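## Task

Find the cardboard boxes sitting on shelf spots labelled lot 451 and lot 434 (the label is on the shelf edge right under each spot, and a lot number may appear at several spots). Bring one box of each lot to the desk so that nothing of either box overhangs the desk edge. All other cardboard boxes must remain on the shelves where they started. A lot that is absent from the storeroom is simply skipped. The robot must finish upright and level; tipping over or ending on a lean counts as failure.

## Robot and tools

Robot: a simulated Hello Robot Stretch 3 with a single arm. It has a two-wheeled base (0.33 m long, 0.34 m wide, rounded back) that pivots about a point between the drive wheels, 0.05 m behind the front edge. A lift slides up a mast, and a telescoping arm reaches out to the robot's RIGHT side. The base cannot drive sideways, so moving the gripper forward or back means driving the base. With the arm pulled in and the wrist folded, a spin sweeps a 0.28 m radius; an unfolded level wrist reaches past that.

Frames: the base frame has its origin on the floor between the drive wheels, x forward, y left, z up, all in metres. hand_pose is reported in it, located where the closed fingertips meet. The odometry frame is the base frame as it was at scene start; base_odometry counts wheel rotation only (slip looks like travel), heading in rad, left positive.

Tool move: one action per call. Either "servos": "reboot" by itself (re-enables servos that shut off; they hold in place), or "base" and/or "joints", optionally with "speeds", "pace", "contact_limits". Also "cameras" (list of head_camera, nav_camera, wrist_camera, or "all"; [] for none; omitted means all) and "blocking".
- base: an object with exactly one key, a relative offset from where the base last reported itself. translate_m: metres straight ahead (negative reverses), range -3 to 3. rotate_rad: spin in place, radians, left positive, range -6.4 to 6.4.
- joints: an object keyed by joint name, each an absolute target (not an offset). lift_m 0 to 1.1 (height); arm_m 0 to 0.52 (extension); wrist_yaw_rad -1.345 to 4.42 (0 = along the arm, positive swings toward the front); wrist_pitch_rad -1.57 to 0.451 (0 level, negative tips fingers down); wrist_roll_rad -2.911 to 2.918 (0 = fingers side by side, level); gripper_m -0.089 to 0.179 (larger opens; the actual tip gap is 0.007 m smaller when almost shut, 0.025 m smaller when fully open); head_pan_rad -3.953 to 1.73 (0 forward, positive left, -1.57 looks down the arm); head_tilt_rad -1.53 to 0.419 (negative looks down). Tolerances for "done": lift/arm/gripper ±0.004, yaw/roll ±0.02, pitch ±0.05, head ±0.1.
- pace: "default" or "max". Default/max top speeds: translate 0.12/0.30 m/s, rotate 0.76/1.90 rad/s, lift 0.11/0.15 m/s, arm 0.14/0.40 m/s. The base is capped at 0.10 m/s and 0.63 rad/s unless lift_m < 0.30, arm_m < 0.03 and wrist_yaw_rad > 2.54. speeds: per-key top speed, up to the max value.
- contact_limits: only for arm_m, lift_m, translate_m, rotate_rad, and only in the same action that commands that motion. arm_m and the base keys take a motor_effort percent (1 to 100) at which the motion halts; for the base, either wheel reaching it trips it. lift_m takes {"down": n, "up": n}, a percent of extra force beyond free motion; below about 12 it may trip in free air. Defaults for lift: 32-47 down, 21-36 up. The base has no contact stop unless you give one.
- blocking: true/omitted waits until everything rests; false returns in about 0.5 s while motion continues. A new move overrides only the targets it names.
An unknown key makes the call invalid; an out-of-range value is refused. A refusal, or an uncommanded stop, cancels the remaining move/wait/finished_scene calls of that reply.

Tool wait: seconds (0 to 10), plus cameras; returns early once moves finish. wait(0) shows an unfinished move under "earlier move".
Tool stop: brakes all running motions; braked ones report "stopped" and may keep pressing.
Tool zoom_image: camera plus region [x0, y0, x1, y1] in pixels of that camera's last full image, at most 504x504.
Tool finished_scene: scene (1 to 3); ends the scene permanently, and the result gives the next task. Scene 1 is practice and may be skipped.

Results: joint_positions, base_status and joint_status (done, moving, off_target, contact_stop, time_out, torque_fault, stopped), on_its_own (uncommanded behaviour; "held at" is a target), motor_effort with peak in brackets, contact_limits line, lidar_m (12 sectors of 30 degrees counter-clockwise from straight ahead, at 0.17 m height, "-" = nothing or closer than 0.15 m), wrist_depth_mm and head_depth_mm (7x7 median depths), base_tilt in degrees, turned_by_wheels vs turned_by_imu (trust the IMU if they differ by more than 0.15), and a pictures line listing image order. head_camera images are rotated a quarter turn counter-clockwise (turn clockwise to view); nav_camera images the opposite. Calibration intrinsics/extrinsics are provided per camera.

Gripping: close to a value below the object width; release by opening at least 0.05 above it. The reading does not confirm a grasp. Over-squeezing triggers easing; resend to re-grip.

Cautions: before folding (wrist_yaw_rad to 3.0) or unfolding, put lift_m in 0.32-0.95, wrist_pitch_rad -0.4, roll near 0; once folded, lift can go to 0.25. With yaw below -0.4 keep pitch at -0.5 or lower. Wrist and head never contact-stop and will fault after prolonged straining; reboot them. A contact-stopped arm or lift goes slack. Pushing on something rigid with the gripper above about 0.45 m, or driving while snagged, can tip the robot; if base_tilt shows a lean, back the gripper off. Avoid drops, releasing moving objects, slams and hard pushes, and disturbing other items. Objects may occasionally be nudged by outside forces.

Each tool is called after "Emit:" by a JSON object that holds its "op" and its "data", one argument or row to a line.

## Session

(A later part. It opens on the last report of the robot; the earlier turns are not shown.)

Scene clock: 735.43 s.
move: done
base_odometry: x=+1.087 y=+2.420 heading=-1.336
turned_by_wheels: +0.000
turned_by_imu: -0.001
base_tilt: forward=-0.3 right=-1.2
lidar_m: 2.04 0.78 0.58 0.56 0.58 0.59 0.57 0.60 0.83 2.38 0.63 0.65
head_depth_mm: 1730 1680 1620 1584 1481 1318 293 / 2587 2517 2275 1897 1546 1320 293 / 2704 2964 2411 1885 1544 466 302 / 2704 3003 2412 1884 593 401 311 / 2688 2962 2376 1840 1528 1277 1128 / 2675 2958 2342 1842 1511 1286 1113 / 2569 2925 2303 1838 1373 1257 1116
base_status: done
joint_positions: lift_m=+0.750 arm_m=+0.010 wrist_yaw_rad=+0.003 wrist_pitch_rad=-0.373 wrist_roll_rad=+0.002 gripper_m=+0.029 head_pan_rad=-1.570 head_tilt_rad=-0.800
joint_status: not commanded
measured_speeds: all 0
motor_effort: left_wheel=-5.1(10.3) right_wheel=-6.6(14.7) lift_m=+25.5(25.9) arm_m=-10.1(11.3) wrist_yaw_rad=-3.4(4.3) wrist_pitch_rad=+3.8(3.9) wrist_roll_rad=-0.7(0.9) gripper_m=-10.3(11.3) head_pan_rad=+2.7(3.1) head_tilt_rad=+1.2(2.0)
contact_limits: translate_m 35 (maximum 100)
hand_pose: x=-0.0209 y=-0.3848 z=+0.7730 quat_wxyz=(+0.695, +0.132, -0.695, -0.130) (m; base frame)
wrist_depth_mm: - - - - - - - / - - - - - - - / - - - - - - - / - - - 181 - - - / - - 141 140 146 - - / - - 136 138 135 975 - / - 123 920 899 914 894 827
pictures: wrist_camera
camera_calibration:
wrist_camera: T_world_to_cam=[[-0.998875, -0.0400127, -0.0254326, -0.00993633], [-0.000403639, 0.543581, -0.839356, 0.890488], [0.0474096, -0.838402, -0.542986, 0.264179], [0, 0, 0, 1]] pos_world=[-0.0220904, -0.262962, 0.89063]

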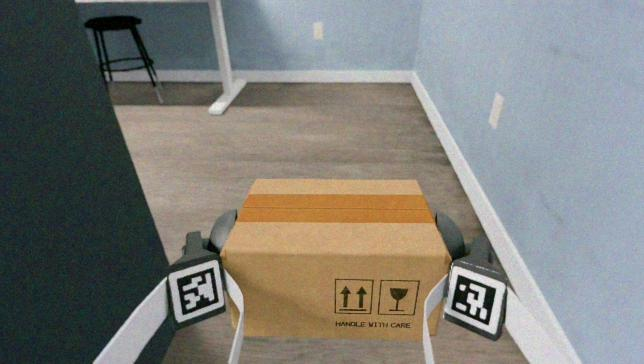

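Emit:
{"op": "move", "data": {
  "base": {"rotate_rad": -1.571},
  "contact_limits": {"rotate_rad":35},
  "cameras": []
}}

Emit:
{"op": "move", "data": {
  "base": {"translate_m": 1.2},
  "joints": {"lift_m":0.88},
  "contact_limits": {"translate_m":35},
  "cameras": []
}}

Emit:
{"op": "move", "data": {
  "base": {"translate_m": 0.56},
  "joints": {"head_pan_rad":0,"head_tilt_rad":-0.3},
  "contact_limits": {"translate_m":35},
  "cameras": []
}}

Emit:
{"op": "move", "data": {
  "base": {"rotate_rad": 1.571},
  "contact_limits": {"rotate_rad":35}
}}

Scene clock: 748.47 s.
move: done
base_odometry: x=+1.087 y=+2.420 heading=-2.906
turned_by_wheels: -1.571
turned_by_imu: -1.546
base_tilt: forward=-0.3 right=-1.2
lidar_m: 2.50 0.63 0.65 1.96 0.77 0.58 0.56 0.59 0.59 0.57 0.60 0.84
head_depth_mm: 454 514 595 707 873 1074 293 / 456 517 599 710 877 1044 294 / 457 520 601 715 831 466 302 / 459 521 604 719 593 401 311 / 460 523 606 724 864 1163 1122 / 462 525 611 727 901 1178 1115 / 464 528 613 730 905 1184 1114
base_status: done
joint_positions: lift_m=+0.750 arm_m=+0.010 wrist_yaw_rad=+0.003 wrist_pitch_rad=-0.373 wrist_roll_rad=+0.002 gripper_m=+0.029 head_pan_rad=-1.570 head_tilt_rad=-0.800
joint_status: not commanded
measured_speeds: all 0
motor_effort: left_wheel=+8.7(12.0) right_wheel=-9.3(13.8) lift_m=+25.4(26.6) arm_m=-11.8(13.7) wrist_yaw_rad=-2.8(4.3) wrist_pitch_rad=+3.8(3.9) wrist_roll_rad=-0.7(1.0) gripper_m=-10.7(11.2) head_pan_rad=+2.2(2.9) head_tilt_rad=+0.5(1.6)
contact_limits: rotate_rad 35 (maximum 100)
hand_pose: x=-0.0209 y=-0.3848 z=+0.7730 quat_wxyz=(+0.695, +0.132, -0.695, -0.131) (m; base frame)
wrist_depth_mm: 302 297 291 287 280 277 270 / 328 322 317 309 306 297 293 / 361 353 343 338 329 321 314 / 400 387 368 180 349 352 341 / 443 431 141 141 146 386 377 / 508 469 136 138 135 415 418 / 569 550 540 527 153 476 470
pictures: none
No camera images: "cameras" was empty.

Scene clock: 761.60 s.
move: done
base_odometry: x=-0.080 y=+2.141 heading=-2.907
turned_by_wheels: +0.000
turned_by_imu: +0.001
base_tilt: forward=-0.3 right=-1.2
lidar_m: 2.00 1.75 2.09 1.01 0.53 0.60 1.75 0.84 0.63 0.61 0.64 0.89
head_depth_mm: 486 550 637 756 874 - - / 487 553 641 759 874 - - / 490 555 646 746 317 - 1092 / 491 560 646 711 314 334 1098 / 493 561 649 756 952 1214 1129 / 496 564 653 781 966 1208 1123 / 498 565 657 784 973 1219 1112
base_status: done
joint_positions: lift_m=+0.880 arm_m=+0.010 wrist_yaw_rad=+0.003 wrist_pitch_rad=-0.373 wrist_roll_rad=+0.002 gripper_m=+0.029 head_pan_rad=-1.570 head_tilt_rad=-0.800
joint_status: all done
measured_speeds: all 0
motor_effort: left_wheel=+4.1(12.8) right_wheel=+6.2(10.6) lift_m=+25.4(34.1) arm_m=+1.2(12.2) wrist_yaw_rad=-2.5(4.4) wrist_pitch_rad=+3.8(3.9) wrist_roll_rad=-0.7(0.9) gripper_m=-10.6(11.3) head_pan_rad=+2.3(3.0) head_tilt_rad=+0.2(1.4)
contact_limits: translate_m 35 (maximum 100)
hand_pose: x=-0.0209 y=-0.3848 z=+0.9029 quat_wxyz=(+0.695, +0.132, -0.695, -0.131) (m; base frame)
wrist_depth_mm: 340 337 328 321 315 310 305 / 370 362 356 349 341 335 328 / 401 397 387 381 370 361 355 / 448 432 413 181 390 394 386 / 494 479 141 140 147 431 427 / 565 523 136 137 135 463 474 / 625 606 603 587 152 534 531
pictures: none
No camera images: "cameras" was empty.

Scene clock: 768.33 s.
move: done
base_odometry: x=-0.624 y=+2.010 heading=-2.907
turned_by_wheels: +0.000
turned_by_imu: +0.000
base_tilt: forward=-0.4 right=-1.1
lidar_m: 1.44 1.26 1.60 2.94 1.16 0.93 2.19 0.86 0.64 0.62 0.65 0.92
head_depth_mm: 1233 1289 1356 1424 1498 1568 1540 / 1236 1290 1356 1421 1502 1602 1546 / 1234 1294 1368 1422 1496 1593 1548 / 1237 1296 1362 1437 1512 1588 1537 / 1241 1295 1359 1428 1502 1590 1532 / 1236 1302 1350 1438 1505 1597 1527 / 1248 1306 1359 1436 1521 1598 1515
base_status: done
joint_positions: lift_m=+0.880 arm_m=+0.010 wrist_yaw_rad=+0.003 wrist_pitch_rad=-0.373 wrist_roll_rad=+0.002 gripper_m=+0.029 head_pan_rad=+0.000 head_tilt_rad=-0.300
joint_status: all done
measured_speeds: all 0
motor_effort: left_wheel=+3.3(11.8) right_wheel=+7.0(10.8) lift_m=+25.8(26.4) arm_m=+8.4(8.4) wrist_yaw_rad=-2.0(4.5) wrist_pitch_rad=+3.8(3.9) wrist_roll_rad=-0.6(1.2) gripper_m=-10.4(11.3) head_pan_rad=-3.2(7.1) head_tilt_rad=-3.5(7.8)
contact_limits: translate_m 35 (maximum 100)
hand_pose: x=-0.0209 y=-0.3848 z=+0.9029 quat_wxyz=(+0.695, +0.132, -0.695, -0.131) (m; base frame)
wrist_depth_mm: 358 352 346 337 333 326 322 / 391 381 371 364 357 353 346 / 426 415 407 399 387 377 373 / 472 458 440 180 412 418 408 / 525 511 141 140 146 450 447 / 599 552 137 138 135 493 493 / - - 152 153 152 548 558
pictures: none
No camera images: "cameras" was empty.

Scene clock: 771.93 s.
move: done
base_odometry: x=-0.624 y=+2.010 heading=-1.336
turned_by_wheels: +1.571
turned_by_imu: +1.545
base_tilt: forward=-0.4 right=-1.3
lidar_m: 3.04 1.17 0.93 2.28 0.88 0.65 0.63 0.65 0.91 1.44 1.26 1.61
head_depth_mm: 3039 3635 3890 - 2797 2053 1563 / 3035 3710 3793 - 2975 2017 1553 / 3098 3674 3803 - 2917 1994 1546 / 3127 3724 3916 - 2880 2008 1529 / 3167 3733 3891 - 2860 1979 1534 / 3199 3549 3572 3683 2813 1973 1521 / 2954 2351 2366 2436 2462 1980 1521
base_status: done
joint_positions: lift_m=+0.880 arm_m=+0.010 wrist_yaw_rad=+0.003 wrist_pitch_rad=-0.373 wrist_roll_rad=+0.002 gripper_m=+0.029 head_pan_rad=+0.000 head_tilt_rad=-0.300
joint_status: not commanded
measured_speeds: all 0
motor_effort: left_wheel=-8.2(12.8) right_wheel=+9.7(13.0) lift_m=+26.7(27.2) arm_m=+3.0(9.5) wrist_yaw_rad=-2.7(4.7) wrist_pitch_rad=+3.8(3.9) wrist_roll_rad=-0.9(0.9) gripper_m=-10.7(11.3) head_pan_rad=-3.3(3.8) head_tilt_rad=-2.6(4.1)
contact_limits: rotate_rad 35 (maximum 100)
hand_pose: x=-0.0209 y=-0.3848 z=+0.9029 quat_wxyz=(+0.695, +0.132, -0.695, -0.131) (m; base frame)
wrist_depth_mm: - - - - - - - / - - - - - - - / - - - - - - - / - - - 181 - - - / - - 141 140 146 - - / - - 137 137 135 - - / - - - - - - -
pictures: head_camera (sideways), nav_camera (sideways), wrist_camera
camera_calibration:
head_camera: T_world_to_cam=[[-0.244891, -0.046265, -0.968446, 1.27744], [0.0409109, 0.997478, -0.0579971, 0.0749212], [0.968687, -0.0538229, -0.242381, 0.265151], [0, 0, 0, 1]] pos_world=[0.0529195, -0.00136033, 1.30574]
nav_camera: T_world_to_cam=[[0.270292, 0.0170299, 0.962628, -1.21159], [0.0143266, -0.999804, 0.0136649, 0.0322509], [0.962672, 0.0100976, -0.270483, 0.299387], [0, 0, 0, 1]] pos_world=[0.0388091, 0.0498547, 1.24685]
wrist_camera: T_world_to_cam=[[-0.998885, -0.0397325, -0.0254966, -0.00649116], [-0.000201831, 0.54366, -0.839305, 0.999578], [0.0472092, -0.838364, -0.543062, 0.33485], [0, 0, 0, 1]] pos_world=[-0.0220902, -0.262962, 1.02063]

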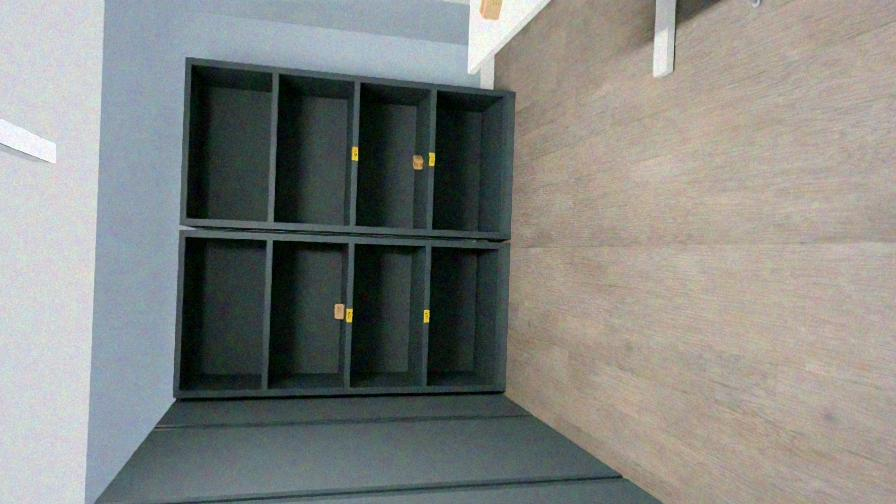

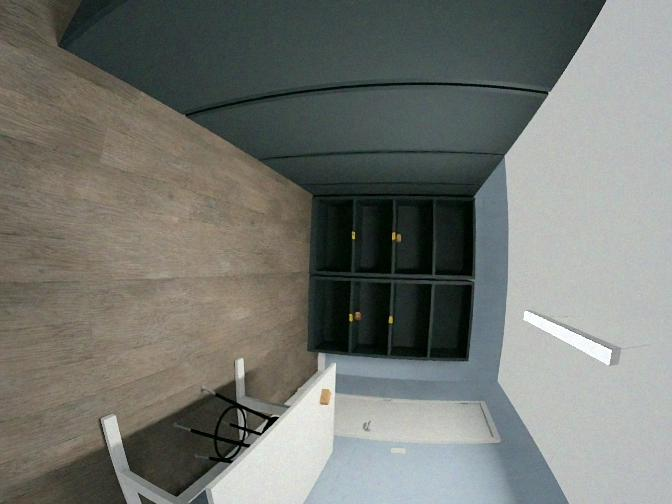

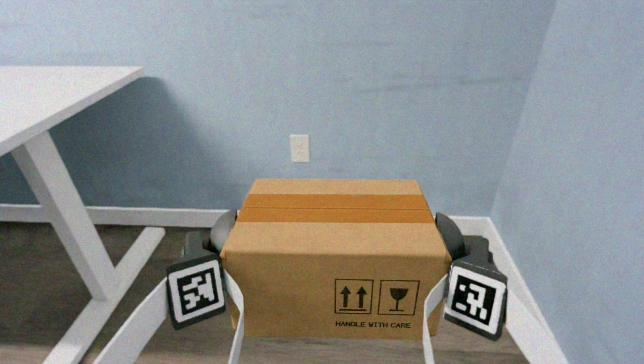

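Emit:
{"op": "move", "data": {
  "base": {"translate_m": 1.25},
  "joints": {"head_pan_rad":-1.57,"head_tilt_rad":-0.5},
  "contact_limits": {"translate_m":35},
  "cameras": ["head_camera","wrist_camera"]
}}

Scene clock: 795.40 s.
move: done
base_odometry: x=-0.334 y=+0.795 heading=-1.336
turned_by_wheels: +0.000
turned_by_imu: +0.000
base_tilt: forward=-0.4 right=-1.3
lidar_m: 2.40 1.14 0.85 0.82 0.85 1.93 1.86 1.94 1.10 0.94 0.88 2.09
head_depth_mm: 1218 1300 1422 1372 955 1531 1402 / 1212 1311 1418 1366 947 1521 1392 / 1212 1304 1426 1348 939 827 322 / 1208 1310 1427 1333 932 468 286 / 1212 1312 1432 1316 927 1445 1293 / 1215 1320 1432 1304 923 1575 1284 / 1216 1312 1433 1299 913 1478 1257
base_status: done
joint_positions: lift_m=+0.880 arm_m=+0.010 wrist_yaw_rad=+0.003 wrist_pitch_rad=-0.373 wrist_roll_rad=+0.002 gripper_m=+0.029 head_pan_rad=-1.570 head_tilt_rad=-0.500
joint_status: all done
measured_speeds: all 0
motor_effort: left_wheel=+3.0(8.7) right_wheel=+7.7(15.0) lift_m=+28.1(29.1) arm_m=-2.0(13.5) wrist_yaw_rad=-3.0(4.6) wrist_pitch_rad=+3.8(4.0) wrist_roll_rad=-0.6(1.0) gripper_m=-10.5(11.3) head_pan_rad=+3.5(5.0) head_tilt_rad=+4.3(6.6)
contact_limits: translate_m 35 (maximum 100)
hand_pose: x=-0.0209 y=-0.3848 z=+0.9029 quat_wxyz=(+0.695, +0.132, -0.695, -0.131) (m; base frame)
wrist_depth_mm: - - - - - - - / - - - - - - - / - - - - - - - / - - - 171 170 - - / - - 141 140 146 - - / - - 136 137 135 - - / - - - - - - -
pictures: head_camera (sideways), wrist_camera
camera_calibration:
head_camera: T_world_to_cam=[[-0.0466171, 0.432321, -0.900514, 1.18756], [0.997505, -0.0276992, -0.064936, 0.0780435], [-0.0530167, -0.901294, -0.429951, 0.515475], [0, 0, 0, 1]] pos_world=[0.0048409, -0.0466526, 1.29612]
wrist_camera: T_world_to_cam=[[-0.998885, -0.0397325, -0.0254966, -0.00649116], [-0.000201831, 0.54366, -0.839305, 0.999578], [0.0472092, -0.838364, -0.543062, 0.33485], [0, 0, 0, 1]] pos_world=[-0.0220902, -0.262962, 1.02063]

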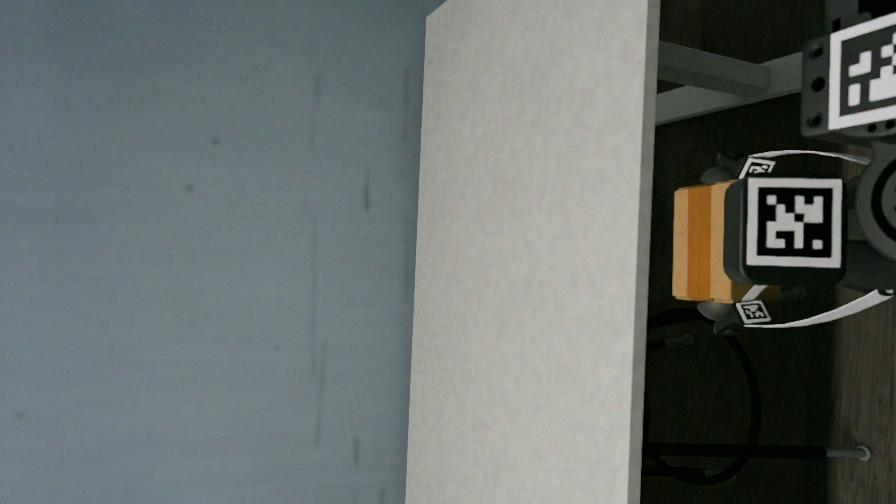

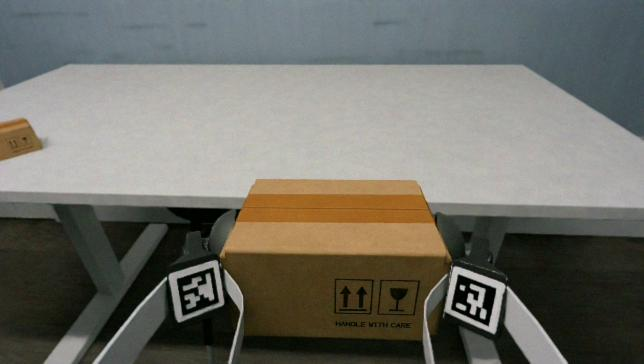

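Emit:
{"op": "move", "data": {
  "joints": {"arm_m":0.42},
  "speeds": {"arm_m":0.1},
  "cameras": ["head_camera"]
}}

Emit:
{"op": "move", "data": {
  "joints": {"lift_m":0.76},
  "speeds": {"lift_m":0.05},
  "contact_limits": {"lift_m":{"down":14}},
  "cameras": ["wrist_camera"]
}}

Emit:
{"op": "move", "data": {
  "joints": {"lift_m":0.742},
  "speeds": {"lift_m":0.02},
  "contact_limits": {"lift_m":{"down":12}},
  "cameras": ["wrist_camera"]
}}

Scene clock: 809.03 s.
move: done
base_odometry: x=-0.334 y=+0.795 heading=-1.336
turned_by_wheels: +0.000
turned_by_imu: +0.000
base_tilt: forward=-0.4 right=-1.2
lidar_m: 2.41 1.14 0.85 0.82 0.86 1.92 1.86 1.94 1.09 0.94 0.88 2.09
head_depth_mm: 1217 1310 1428 1376 336 - - / 1209 1315 1423 555 349 1527 1320 / 1213 1318 1426 544 906 1563 1309 / 1213 1313 1427 570 896 1544 1307 / 1212 1316 1435 1328 927 1542 1296 / 1224 1315 1442 1313 923 1580 1293 / 1218 1318 1438 1286 912 1479 1250
base_status: not commanded
joint_positions: lift_m=+0.880 arm_m=+0.420 wrist_yaw_rad=+0.003 wrist_pitch_rad=-0.373 wrist_roll_rad=+0.002 gripper_m=+0.029 head_pan_rad=-1.570 head_tilt_rad=-0.500
joint_status: all done
measured_speeds: all 0
motor_effort: left_wheel=+2.7(3.6) right_wheel=+7.8(8.8) lift_m=+29.8(30.1) arm_m=+13.3(15.2) wrist_yaw_rad=-2.5(4.4) wrist_pitch_rad=+3.8(3.9) wrist_roll_rad=-0.9(0.9) gripper_m=-10.7(11.1) head_pan_rad=+3.0(4.0) head_tilt_rad=+3.8(4.9)
contact_limits: translate_m 35 (maximum 100)
hand_pose: x=-0.0209 y=-0.7948 z=+0.9029 quat_wxyz=(+0.695, +0.132, -0.695, -0.131) (m; base frame)
wrist_depth_mm: - - - - - - - / - - - - - - - / - - - - - - - / - - - 171 170 - - / - - 141 141 146 - - / - - 136 137 135 - - / - - 129 151 149 - -
pictures: head_camera (sideways)
camera_calibration:
head_camera: T_world_to_cam=[[-0.0466225, 0.4322, -0.900572, 1.18763], [0.997505, -0.0277038, -0.0649363, 0.0780437], [-0.0530148, -0.901352, -0.42983, 0.515315], [0, 0, 0, 1]] pos_world=[0.00484088, -0.0466531, 1.29612]

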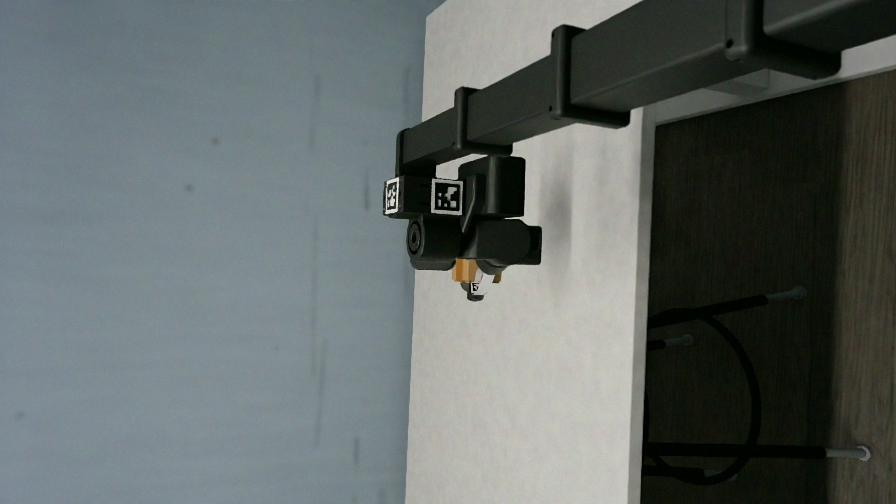

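Scene clock: 811.97 s.
move: done
base_odometry: x=-0.334 y=+0.795 heading=-1.336
turned_by_wheels: +0.000
turned_by_imu: +0.000
base_tilt: forward=-0.4 right=-1.2
lidar_m: 2.41 1.14 0.84 0.82 0.85 1.92 1.86 1.94 1.09 0.94 0.88 2.09
head_depth_mm: 1212 1308 1424 1379 958 1524 1263 / 1218 1304 1425 1369 948 406 346 / 1213 1310 1420 1346 591 1558 1304 / 1215 1313 1429 1334 619 1560 1302 / 1220 1313 1432 1317 925 1522 1302 / 1221 1314 1423 1311 921 1580 1295 / 1219 1318 1427 1298 914 1477 1260
base_status: not commanded
joint_positions: lift_m=+0.760 arm_m=+0.420 wrist_yaw_rad=+0.003 wrist_pitch_rad=-0.373 wrist_roll_rad=+0.002 gripper_m=+0.029 head_pan_rad=-1.570 head_tilt_rad=-0.500
joint_status: all done
measured_speeds: all 0
motor_effort: left_wheel=+2.8(3.5) right_wheel=+7.6(8.4) lift_m=+24.5(28.8) arm_m=+12.4(13.7) wrist_yaw_rad=-1.5(4.2) wrist_pitch_rad=+3.8(3.9) wrist_roll_rad=-0.8(0.9) gripper_m=-10.8(11.2) head_pan_rad=+3.0(3.9) head_tilt_rad=+3.1(4.7)
contact_limits: lift_m down 14 (down: maximum 72; up: maximum 65); translate_m 35 (maximum 100)
hand_pose: x=-0.0209 y=-0.7948 z=+0.7829 quat_wxyz=(+0.695, +0.132, -0.695, -0.131) (m; base frame)
wrist_depth_mm: - - - - - - - / - - - - - - - / - - - - - - - / - - - 171 169 - - / - - 141 141 146 - - / - - 137 137 135 - - / - - 129 151 149 - -
pictures: wrist_camera
camera_calibration:
wrist_camera: T_world_to_cam=[[-0.998885, -0.039728, -0.0255064, -0.0258291], [-0.000197586, 0.543777, -0.83923, 1.12177], [0.0472107, -0.838289, -0.543178, -0.0738917], [0, 0, 0, 1]] pos_world=[-0.0220902, -0.672963, 0.90063]

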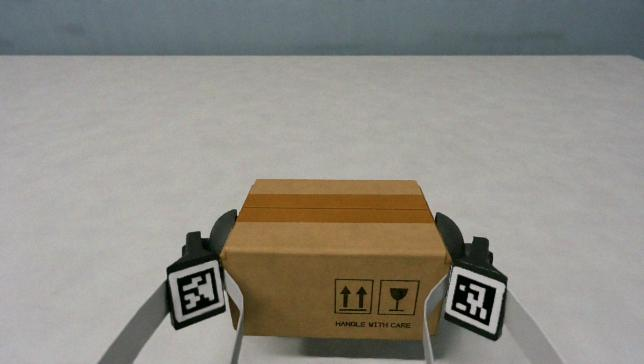

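Scene clock: 813.23 s.
move: done
base_odometry: x=-0.334 y=+0.795 heading=-1.336
turned_by_wheels: +0.000
turned_by_imu: +0.000
base_tilt: forward=-0.4 right=-1.2
lidar_m: 2.41 1.14 0.85 0.82 0.85 1.92 1.87 1.94 1.09 0.94 0.88 2.09
head_depth_mm: 1210 1309 1429 1382 960 1522 1295 / 1206 1306 1432 1361 948 442 356 / 1213 1320 1424 1341 599 1521 1308 / 1211 1312 1424 1338 625 1556 1307 / 1211 1316 1423 1317 926 1541 1298 / 1216 1315 1429 1307 915 1581 1299 / 1214 1322 1428 1284 911 1477 1261
base_status: not commanded
joint_positions: lift_m=+0.742 arm_m=+0.420 wrist_yaw_rad=+0.003 wrist_pitch_rad=-0.373 wrist_roll_rad=+0.002 gripper_m=+0.029 head_pan_rad=-1.570 head_tilt_rad=-0.500
joint_status: all done
measured_speeds: all 0
motor_effort: left_wheel=+2.8(3.3) right_wheel=+7.6(8.4) lift_m=+26.1(26.8) arm_m=+12.4(13.4) wrist_yaw_rad=-2.8(3.9) wrist_pitch_rad=+3.9(4.0) wrist_roll_rad=-0.8(0.8) gripper_m=-10.8(11.0) head_pan_rad=+3.1(3.8) head_tilt_rad=+3.9(4.2)
contact_limits: lift_m down 12 (down: maximum 72; up: maximum 65); translate_m 35 (maximum 100)
hand_pose: x=-0.0209 y=-0.7948 z=+0.7649 quat_wxyz=(+0.695, +0.132, -0.695, -0.131) (m; base frame)
wrist_depth_mm: - - - - - - - / - - - - - - - / - - - - - - - / - - - 171 170 - - / - - 141 141 146 - - / - - 137 138 135 - - / - - 129 151 149 - -
pictures: wrist_camera
camera_calibration:
wrist_camera: T_world_to_cam=[[-0.998885, -0.0397258, -0.025505, -0.026288], [-0.000201589, 0.543847, -0.839184, 1.10667], [0.0472081, -0.838243, -0.543249, -0.0835756], [0, 0, 0, 1]] pos_world=[-0.0220902, -0.672963, 0.88263]

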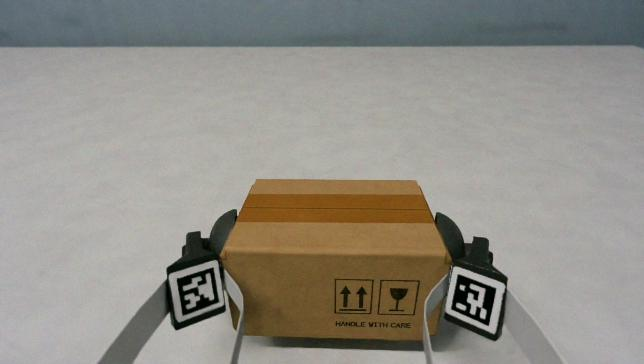

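Emit:
{"op": "move", "data": {
  "joints": {"lift_m":0.734},
  "speeds": {"lift_m":0.02},
  "contact_limits": {"lift_m":{"down":12}},
  "cameras": []
}}

Emit:
{"op": "move", "data": {
  "joints": {"lift_m":0.728},
  "speeds": {"lift_m":0.02},
  "contact_limits": {"lift_m":{"down":12}},
  "cameras": ["wrist_camera"]
}}

Scene clock: 819.37 s.
move: done
base_odometry: x=-0.334 y=+0.795 heading=-1.336
turned_by_wheels: +0.000
turned_by_imu: +0.000
base_tilt: forward=-0.3 right=-1.3
lidar_m: 2.41 1.14 0.85 0.82 0.85 1.92 1.86 1.94 1.10 0.95 0.88 2.09
head_depth_mm: 1217 1307 1420 1381 957 1523 1299 / 1204 1309 1423 1359 948 453 364 / 1212 1310 1428 1344 602 1521 1307 / 1215 1315 1430 1337 628 1550 1303 / 1212 1314 1430 1325 923 1543 1295 / 1214 1313 1426 1314 918 1587 1294 / 1222 1315 1431 1297 916 1474 1254
base_status: not commanded
joint_positions: lift_m=+0.734 arm_m=+0.420 wrist_yaw_rad=+0.003 wrist_pitch_rad=-0.373 wrist_roll_rad=+0.002 gripper_m=+0.029 head_pan_rad=-1.570 head_tilt_rad=-0.500
joint_status: all done
measured_speeds: all 0
motor_effort: left_wheel=+2.8(3.5) right_wheel=+7.7(8.2) lift_m=+25.9(30.1) arm_m=+11.6(12.3) wrist_yaw_rad=-2.6(3.8) wrist_pitch_rad=+3.8(3.9) wrist_roll_rad=-0.8(0.9) gripper_m=-10.6(11.4) head_pan_rad=+3.6(3.9) head_tilt_rad=+3.0(4.0)
contact_limits: lift_m down 12 (down: maximum 72; up: maximum 65); translate_m 35 (maximum 100)
hand_pose: x=-0.0209 y=-0.7948 z=+0.7569 quat_wxyz=(+0.695, +0.132, -0.695, -0.131) (m; base frame)
wrist_depth_mm: - - - - - - - / - - - - - - - / - - - - - - - / - - - 171 169 - - / - - 141 140 146 - - / - - 136 137 135 - - / - - 129 151 149 - -
pictures: none
No camera images: "cameras" was empty.

Scene clock: 820.03 s.
move: done
base_odometry: x=-0.334 y=+0.795 heading=-1.336
turned_by_wheels: +0.000
turned_by_imu: +0.000
base_tilt: forward=-0.3 right=-1.2
lidar_m: 2.41 1.14 0.85 0.82 0.85 1.92 1.86 1.94 1.09 0.94 0.88 2.09
head_depth_mm: 1206 1308 1423 1384 955 1533 1325 / 1214 1317 1419 1363 950 461 370 / 1212 1314 1434 1356 608 1515 1299 / 1209 1305 1418 1341 631 1552 1310 / 1215 1321 1422 1305 929 1537 1300 / 1216 1310 1429 1295 923 1575 1299 / 1215 1313 1438 1289 915 1481 1252
base_status: not commanded
joint_positions: lift_m=+0.728 arm_m=+0.420 wrist_yaw_rad=+0.003 wrist_pitch_rad=-0.371 wrist_roll_rad=+0.002 gripper_m=+0.029 head_pan_rad=-1.570 head_tilt_rad=-0.500
joint_status: all done
measured_speeds: all 0
motor_effort: left_wheel=+3.1(3.3) right_wheel=+8.3(8.3) lift_m=+24.7(27.4) arm_m=+12.1(12.4) wrist_yaw_rad=-2.7(3.9) wrist_pitch_rad=+3.2(3.9) wrist_roll_rad=-0.5(0.9) gripper_m=-10.6(10.9) head_pan_rad=+3.7(3.7) head_tilt_rad=+3.0(3.4)
contact_limits: lift_m down 12 (down: maximum 72; up: maximum 65); translate_m 35 (maximum 100)
hand_pose: x=-0.0209 y=-0.7951 z=+0.7514 quat_wxyz=(+0.695, +0.131, -0.695, -0.130) (m; base frame)
wrist_depth_mm: - - - - - - - / - - - - - - - / - - - - - - - / - - - 169 168 - - / - - 141 140 146 - - / - - 136 137 135 - - / - - 129 151 149 - -
pictures: wrist_camera
camera_calibration:
wrist_camera: T_world_to_cam=[[-0.998885, -0.0397899, -0.0254073, -0.0267655], [-0.000201752, 0.541771, -0.840526, 1.09494], [0.0472094, -0.839584, -0.541175, -0.0937211], [0, 0, 0, 1]] pos_world=[-0.0220902, -0.67296, 0.868928]

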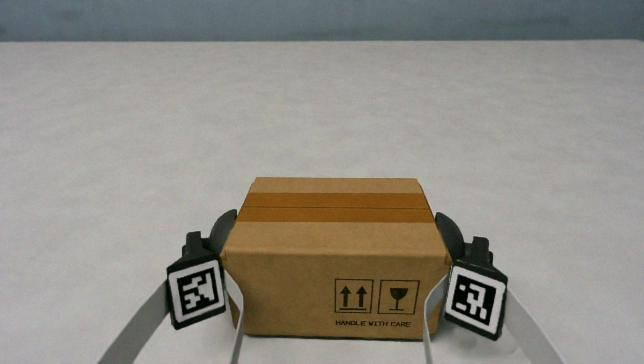

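Emit:
{"op": "move", "data": {
  "joints": {"lift_m":0.726},
  "speeds": {"lift_m":0.02},
  "contact_limits": {"lift_m":{"down":12}},
  "cameras": []
}}

Emit:
{"op": "move", "data": {
  "joints": {"gripper_m":0.179},
  "cameras": ["wrist_camera"]
}}

Scene clock: 825.93 s.
move: done
base_odometry: x=-0.334 y=+0.795 heading=-1.336
turned_by_wheels: +0.000
turned_by_imu: +0.000
base_tilt: forward=-0.5 right=-1.2
lidar_m: 2.41 1.14 0.85 0.82 0.86 1.92 1.87 1.94 1.09 0.94 0.88 2.10
head_depth_mm: 1206 1304 1425 1384 956 1531 1317 / 1212 1308 1427 1370 951 465 372 / 1211 1307 1436 1352 612 1505 1310 / 1213 1315 1437 1346 632 1547 1305 / 1210 1314 1427 1316 924 1544 1301 / 1222 1319 1432 1305 920 1582 1294 / 1217 1320 1430 1292 913 1473 1253
base_status: not commanded
joint_positions: lift_m=+0.726 arm_m=+0.420 wrist_yaw_rad=+0.003 wrist_pitch_rad=-0.366 wrist_roll_rad=+0.002 gripper_m=+0.029 head_pan_rad=-1.570 head_tilt_rad=-0.500
joint_status: all done
measured_speeds: all 0
motor_effort: left_wheel=+3.0(3.5) right_wheel=+7.7(8.2) lift_m=+25.3(31.0) arm_m=+11.0(11.6) wrist_yaw_rad=-2.9(3.4) wrist_pitch_rad=+2.4(3.3) wrist_roll_rad=-0.8(0.8) gripper_m=-10.4(10.9) head_pan_rad=+3.0(3.7) head_tilt_rad=+2.6(3.3)
contact_limits: lift_m down 12 (down: maximum 72; up: maximum 65); translate_m 35 (maximum 100)
hand_pose: x=-0.0209 y=-0.7956 z=+0.7505 quat_wxyz=(+0.695, +0.130, -0.695, -0.128) (m; base frame)
wrist_depth_mm: - - - - - - - / - - - - - - - / - - - - - - - / - - - 167 167 - - / - - 141 140 145 - - / - - 136 138 135 - - / - - 129 151 150 - -
pictures: none
No camera images: "cameras" was empty.

Scene clock: 827.97 s.
move: done
base_odometry: x=-0.334 y=+0.795 heading=-1.336
turned_by_wheels: +0.000
turned_by_imu: +0.000
base_tilt: forward=-0.2 right=-1.2
lidar_m: 2.41 1.14 0.85 0.82 0.85 1.92 1.86 1.95 1.10 0.94 0.88 2.09
head_depth_mm: 1210 1311 1428 1382 957 1538 1321 / 1216 1313 1428 1368 946 466 372 / 1219 1311 1424 1350 611 1512 1302 / 1210 1313 1425 1333 631 1549 1303 / 1214 1312 1425 1317 889 1536 1298 / 1222 1317 1429 1302 922 1575 1291 / 1215 1313 1437 1289 912 1476 1253
base_status: not commanded
joint_positions: lift_m=+0.726 arm_m=+0.420 wrist_yaw_rad=+0.003 wrist_pitch_rad=-0.368 wrist_roll_rad=+0.002 gripper_m=+0.179 head_pan_rad=-1.570 head_tilt_rad=-0.500
joint_status: all done
measured_speeds: all 0
motor_effort: left_wheel=+3.2(3.4) right_wheel=+7.9(8.4) lift_m=+31.1(31.5) arm_m=+10.6(11.5) wrist_yaw_rad=-3.6(3.7) wrist_pitch_rad=+2.8(2.9) wrist_roll_rad=-0.4(0.9) gripper_m=+0.4(83.3) head_pan_rad=+3.3(3.9) head_tilt_rad=+2.6(3.4)
contact_limits: lift_m down 12 (down: maximum 72; up: maximum 65); translate_m 35 (maximum 100)
hand_pose: x=-0.0209 y=-0.7954 z=+0.7501 quat_wxyz=(+0.695, +0.130, -0.695, -0.129) (m; base frame)
wrist_depth_mm: - - - - - - - / - - - - - - - / - - - - - - - / - - - 168 167 - - / - 142 138 143 147 - - / - 126 138 137 134 - - / - - - 151 149 - 105
pictures: wrist_camera
camera_calibration:
wrist_camera: T_world_to_cam=[[-0.998885, -0.0398568, -0.0252987, -0.0269478], [-0.000199505, 0.539459, -0.842012, 1.09324], [0.0472075, -0.841068, -0.538865, -0.0976415], [0, 0, 0, 1]] pos_world=[-0.0220902, -0.672956, 0.867226]

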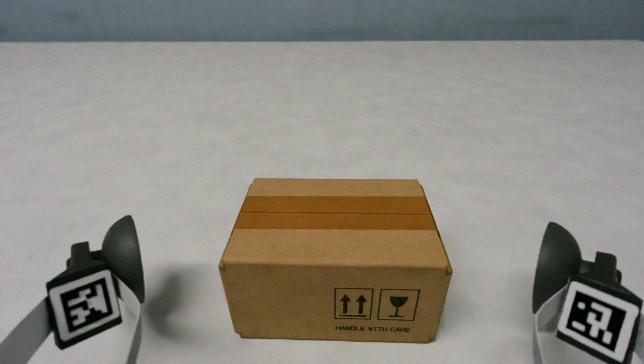

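Released. Raise, retract, verify both.

Emit:
{"op": "move", "data": {
  "joints": {"lift_m":0.83},
  "speeds": {"lift_m":0.06},
  "cameras": []
}}

Emit:
{"op": "move", "data": {
  "joints": {"arm_m":0.01,"head_pan_rad":-1.2,"head_tilt_rad":-0.5},
  "cameras": ["head_camera","nav_camera"]
}}

Scene clock: 836.43 s.
move: done
base_odometry: x=-0.334 y=+0.795 heading=-1.336
turned_by_wheels: +0.000
turned_by_imu: +0.000
base_tilt: forward=-0.2 right=-1.3
lidar_m: 2.41 1.14 0.85 0.82 0.85 1.92 1.86 1.95 1.09 0.95 0.88 2.09
head_depth_mm: 1213 1304 1422 1377 958 328 - / 1215 1310 1424 1365 422 350 1285 / 1214 1302 1425 596 835 1562 1312 / 1218 1305 1429 1333 826 1547 1297 / 1216 1316 1432 1316 923 1537 1299 / 1214 1309 1432 1304 917 1579 1296 / 1221 1315 1436 1285 914 1469 1253
base_status: not commanded
joint_positions: lift_m=+0.830 arm_m=+0.420 wrist_yaw_rad=+0.003 wrist_pitch_rad=-0.368 wrist_roll_rad=+0.002 gripper_m=+0.179 head_pan_rad=-1.570 head_tilt_rad=-0.500
joint_status: all done
measured_speeds: all 0
motor_effort: left_wheel=+3.1(3.4) right_wheel=+8.0(8.3) lift_m=+28.2(35.4) arm_m=+10.1(11.0) wrist_yaw_rad=-1.8(4.3) wrist_pitch_rad=+2.8(3.0) wrist_roll_rad=-0.8(0.8) gripper_m=+0.6(1.1) head_pan_rad=+3.4(4.1) head_tilt_rad=+2.0(3.1)
contact_limits: translate_m 35 (maximum 100)
hand_pose: x=-0.0209 y=-0.7954 z=+0.8541 quat_wxyz=(+0.695, +0.130, -0.695, -0.129) (m; base frame)
wrist_depth_mm: - - - - - - - / - - - - - - - / - - - - - - - / - - - - - - - / - 142 - - - - - / - 126 - - - - - / - - - 217 216 - 105
pictures: none
No camera images: "cameras" was empty.

Scene clock: 840.63 s.
move: done
base_odometry: x=-0.334 y=+0.795 heading=-1.336
turned_by_wheels: +0.000
turned_by_imu: +0.000
base_tilt: forward=-0.2 right=-1.3
lidar_m: 2.41 1.14 0.85 0.82 0.85 1.92 1.86 1.94 1.09 0.94 0.88 2.09
head_depth_mm: 1177 1252 1349 1381 956 1482 1325 / 1215 1300 1395 1365 948 1477 1277 / 1260 1363 1473 1339 948 1557 1242 / 1313 1419 1532 1345 976 1558 1301 / 1369 1468 1610 1317 1014 1574 1295 / 1429 1550 1680 1305 1055 1555 1289 / 1487 1622 1758 1286 1806 1571 1292
base_status: not commanded
joint_positions: lift_m=+0.830 arm_m=+0.010 wrist_yaw_rad=+0.003 wrist_pitch_rad=-0.368 wrist_roll_rad=+0.002 gripper_m=+0.179 head_pan_rad=-1.200 head_tilt_rad=-0.500
joint_status: all done
measured_speeds: all 0
motor_effort: left_wheel=+3.6(3.6) right_wheel=+7.8(8.9) lift_m=+26.5(27.8) arm_m=-12.4(15.1) wrist_yaw_rad=-2.0(4.5) wrist_pitch_rad=+2.8(3.0) wrist_roll_rad=-0.5(0.9) gripper_m=+0.9(1.3) head_pan_rad=-3.2(5.3) head_tilt_rad=+1.9(3.9)
contact_limits: translate_m 35 (maximum 100)
hand_pose: x=-0.0209 y=-0.3854 z=+0.8541 quat_wxyz=(+0.695, +0.130, -0.695, -0.129) (m; base frame)
wrist_depth_mm: - - - - - - - / - - - - - - - / - - - 552 - - - / - - - - - - - / - - - - - - - / 123 - - - - - - / 971 - - - - - 105
pictures: head_camera (sideways), nav_camera (sideways)
camera_calibration:
head_camera: T_world_to_cam=[[-0.199805, 0.386076, -0.900568, 1.18854], [0.939969, 0.335027, -0.06492, 0.0783965], [0.27665, -0.859478, -0.42984, 0.513363], [0, 0, 0, 1]] pos_world=[0.0217644, -0.0439087, 1.29612]
nav_camera: T_world_to_cam=[[0.181111, -0.418756, 0.889855, -1.11602], [-0.925722, -0.378058, 0.0105016, 0.0421905], [0.332019, -0.825661, -0.456123, 0.544823], [0, 0, 0, 1]] pos_world=[0.0602885, -0.00154941, 1.24116]

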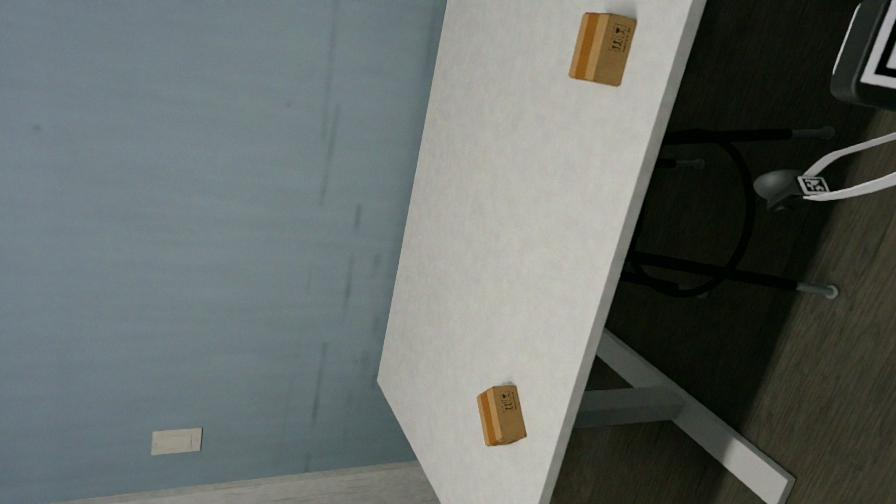

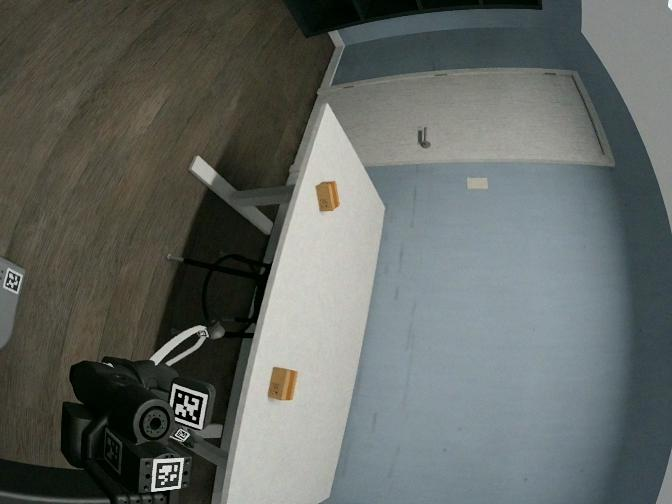

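Both on the desk.

Emit:
{"op": "finished_scene", "data": {
  "scene": 2
}}

The scene is finished: the task was done.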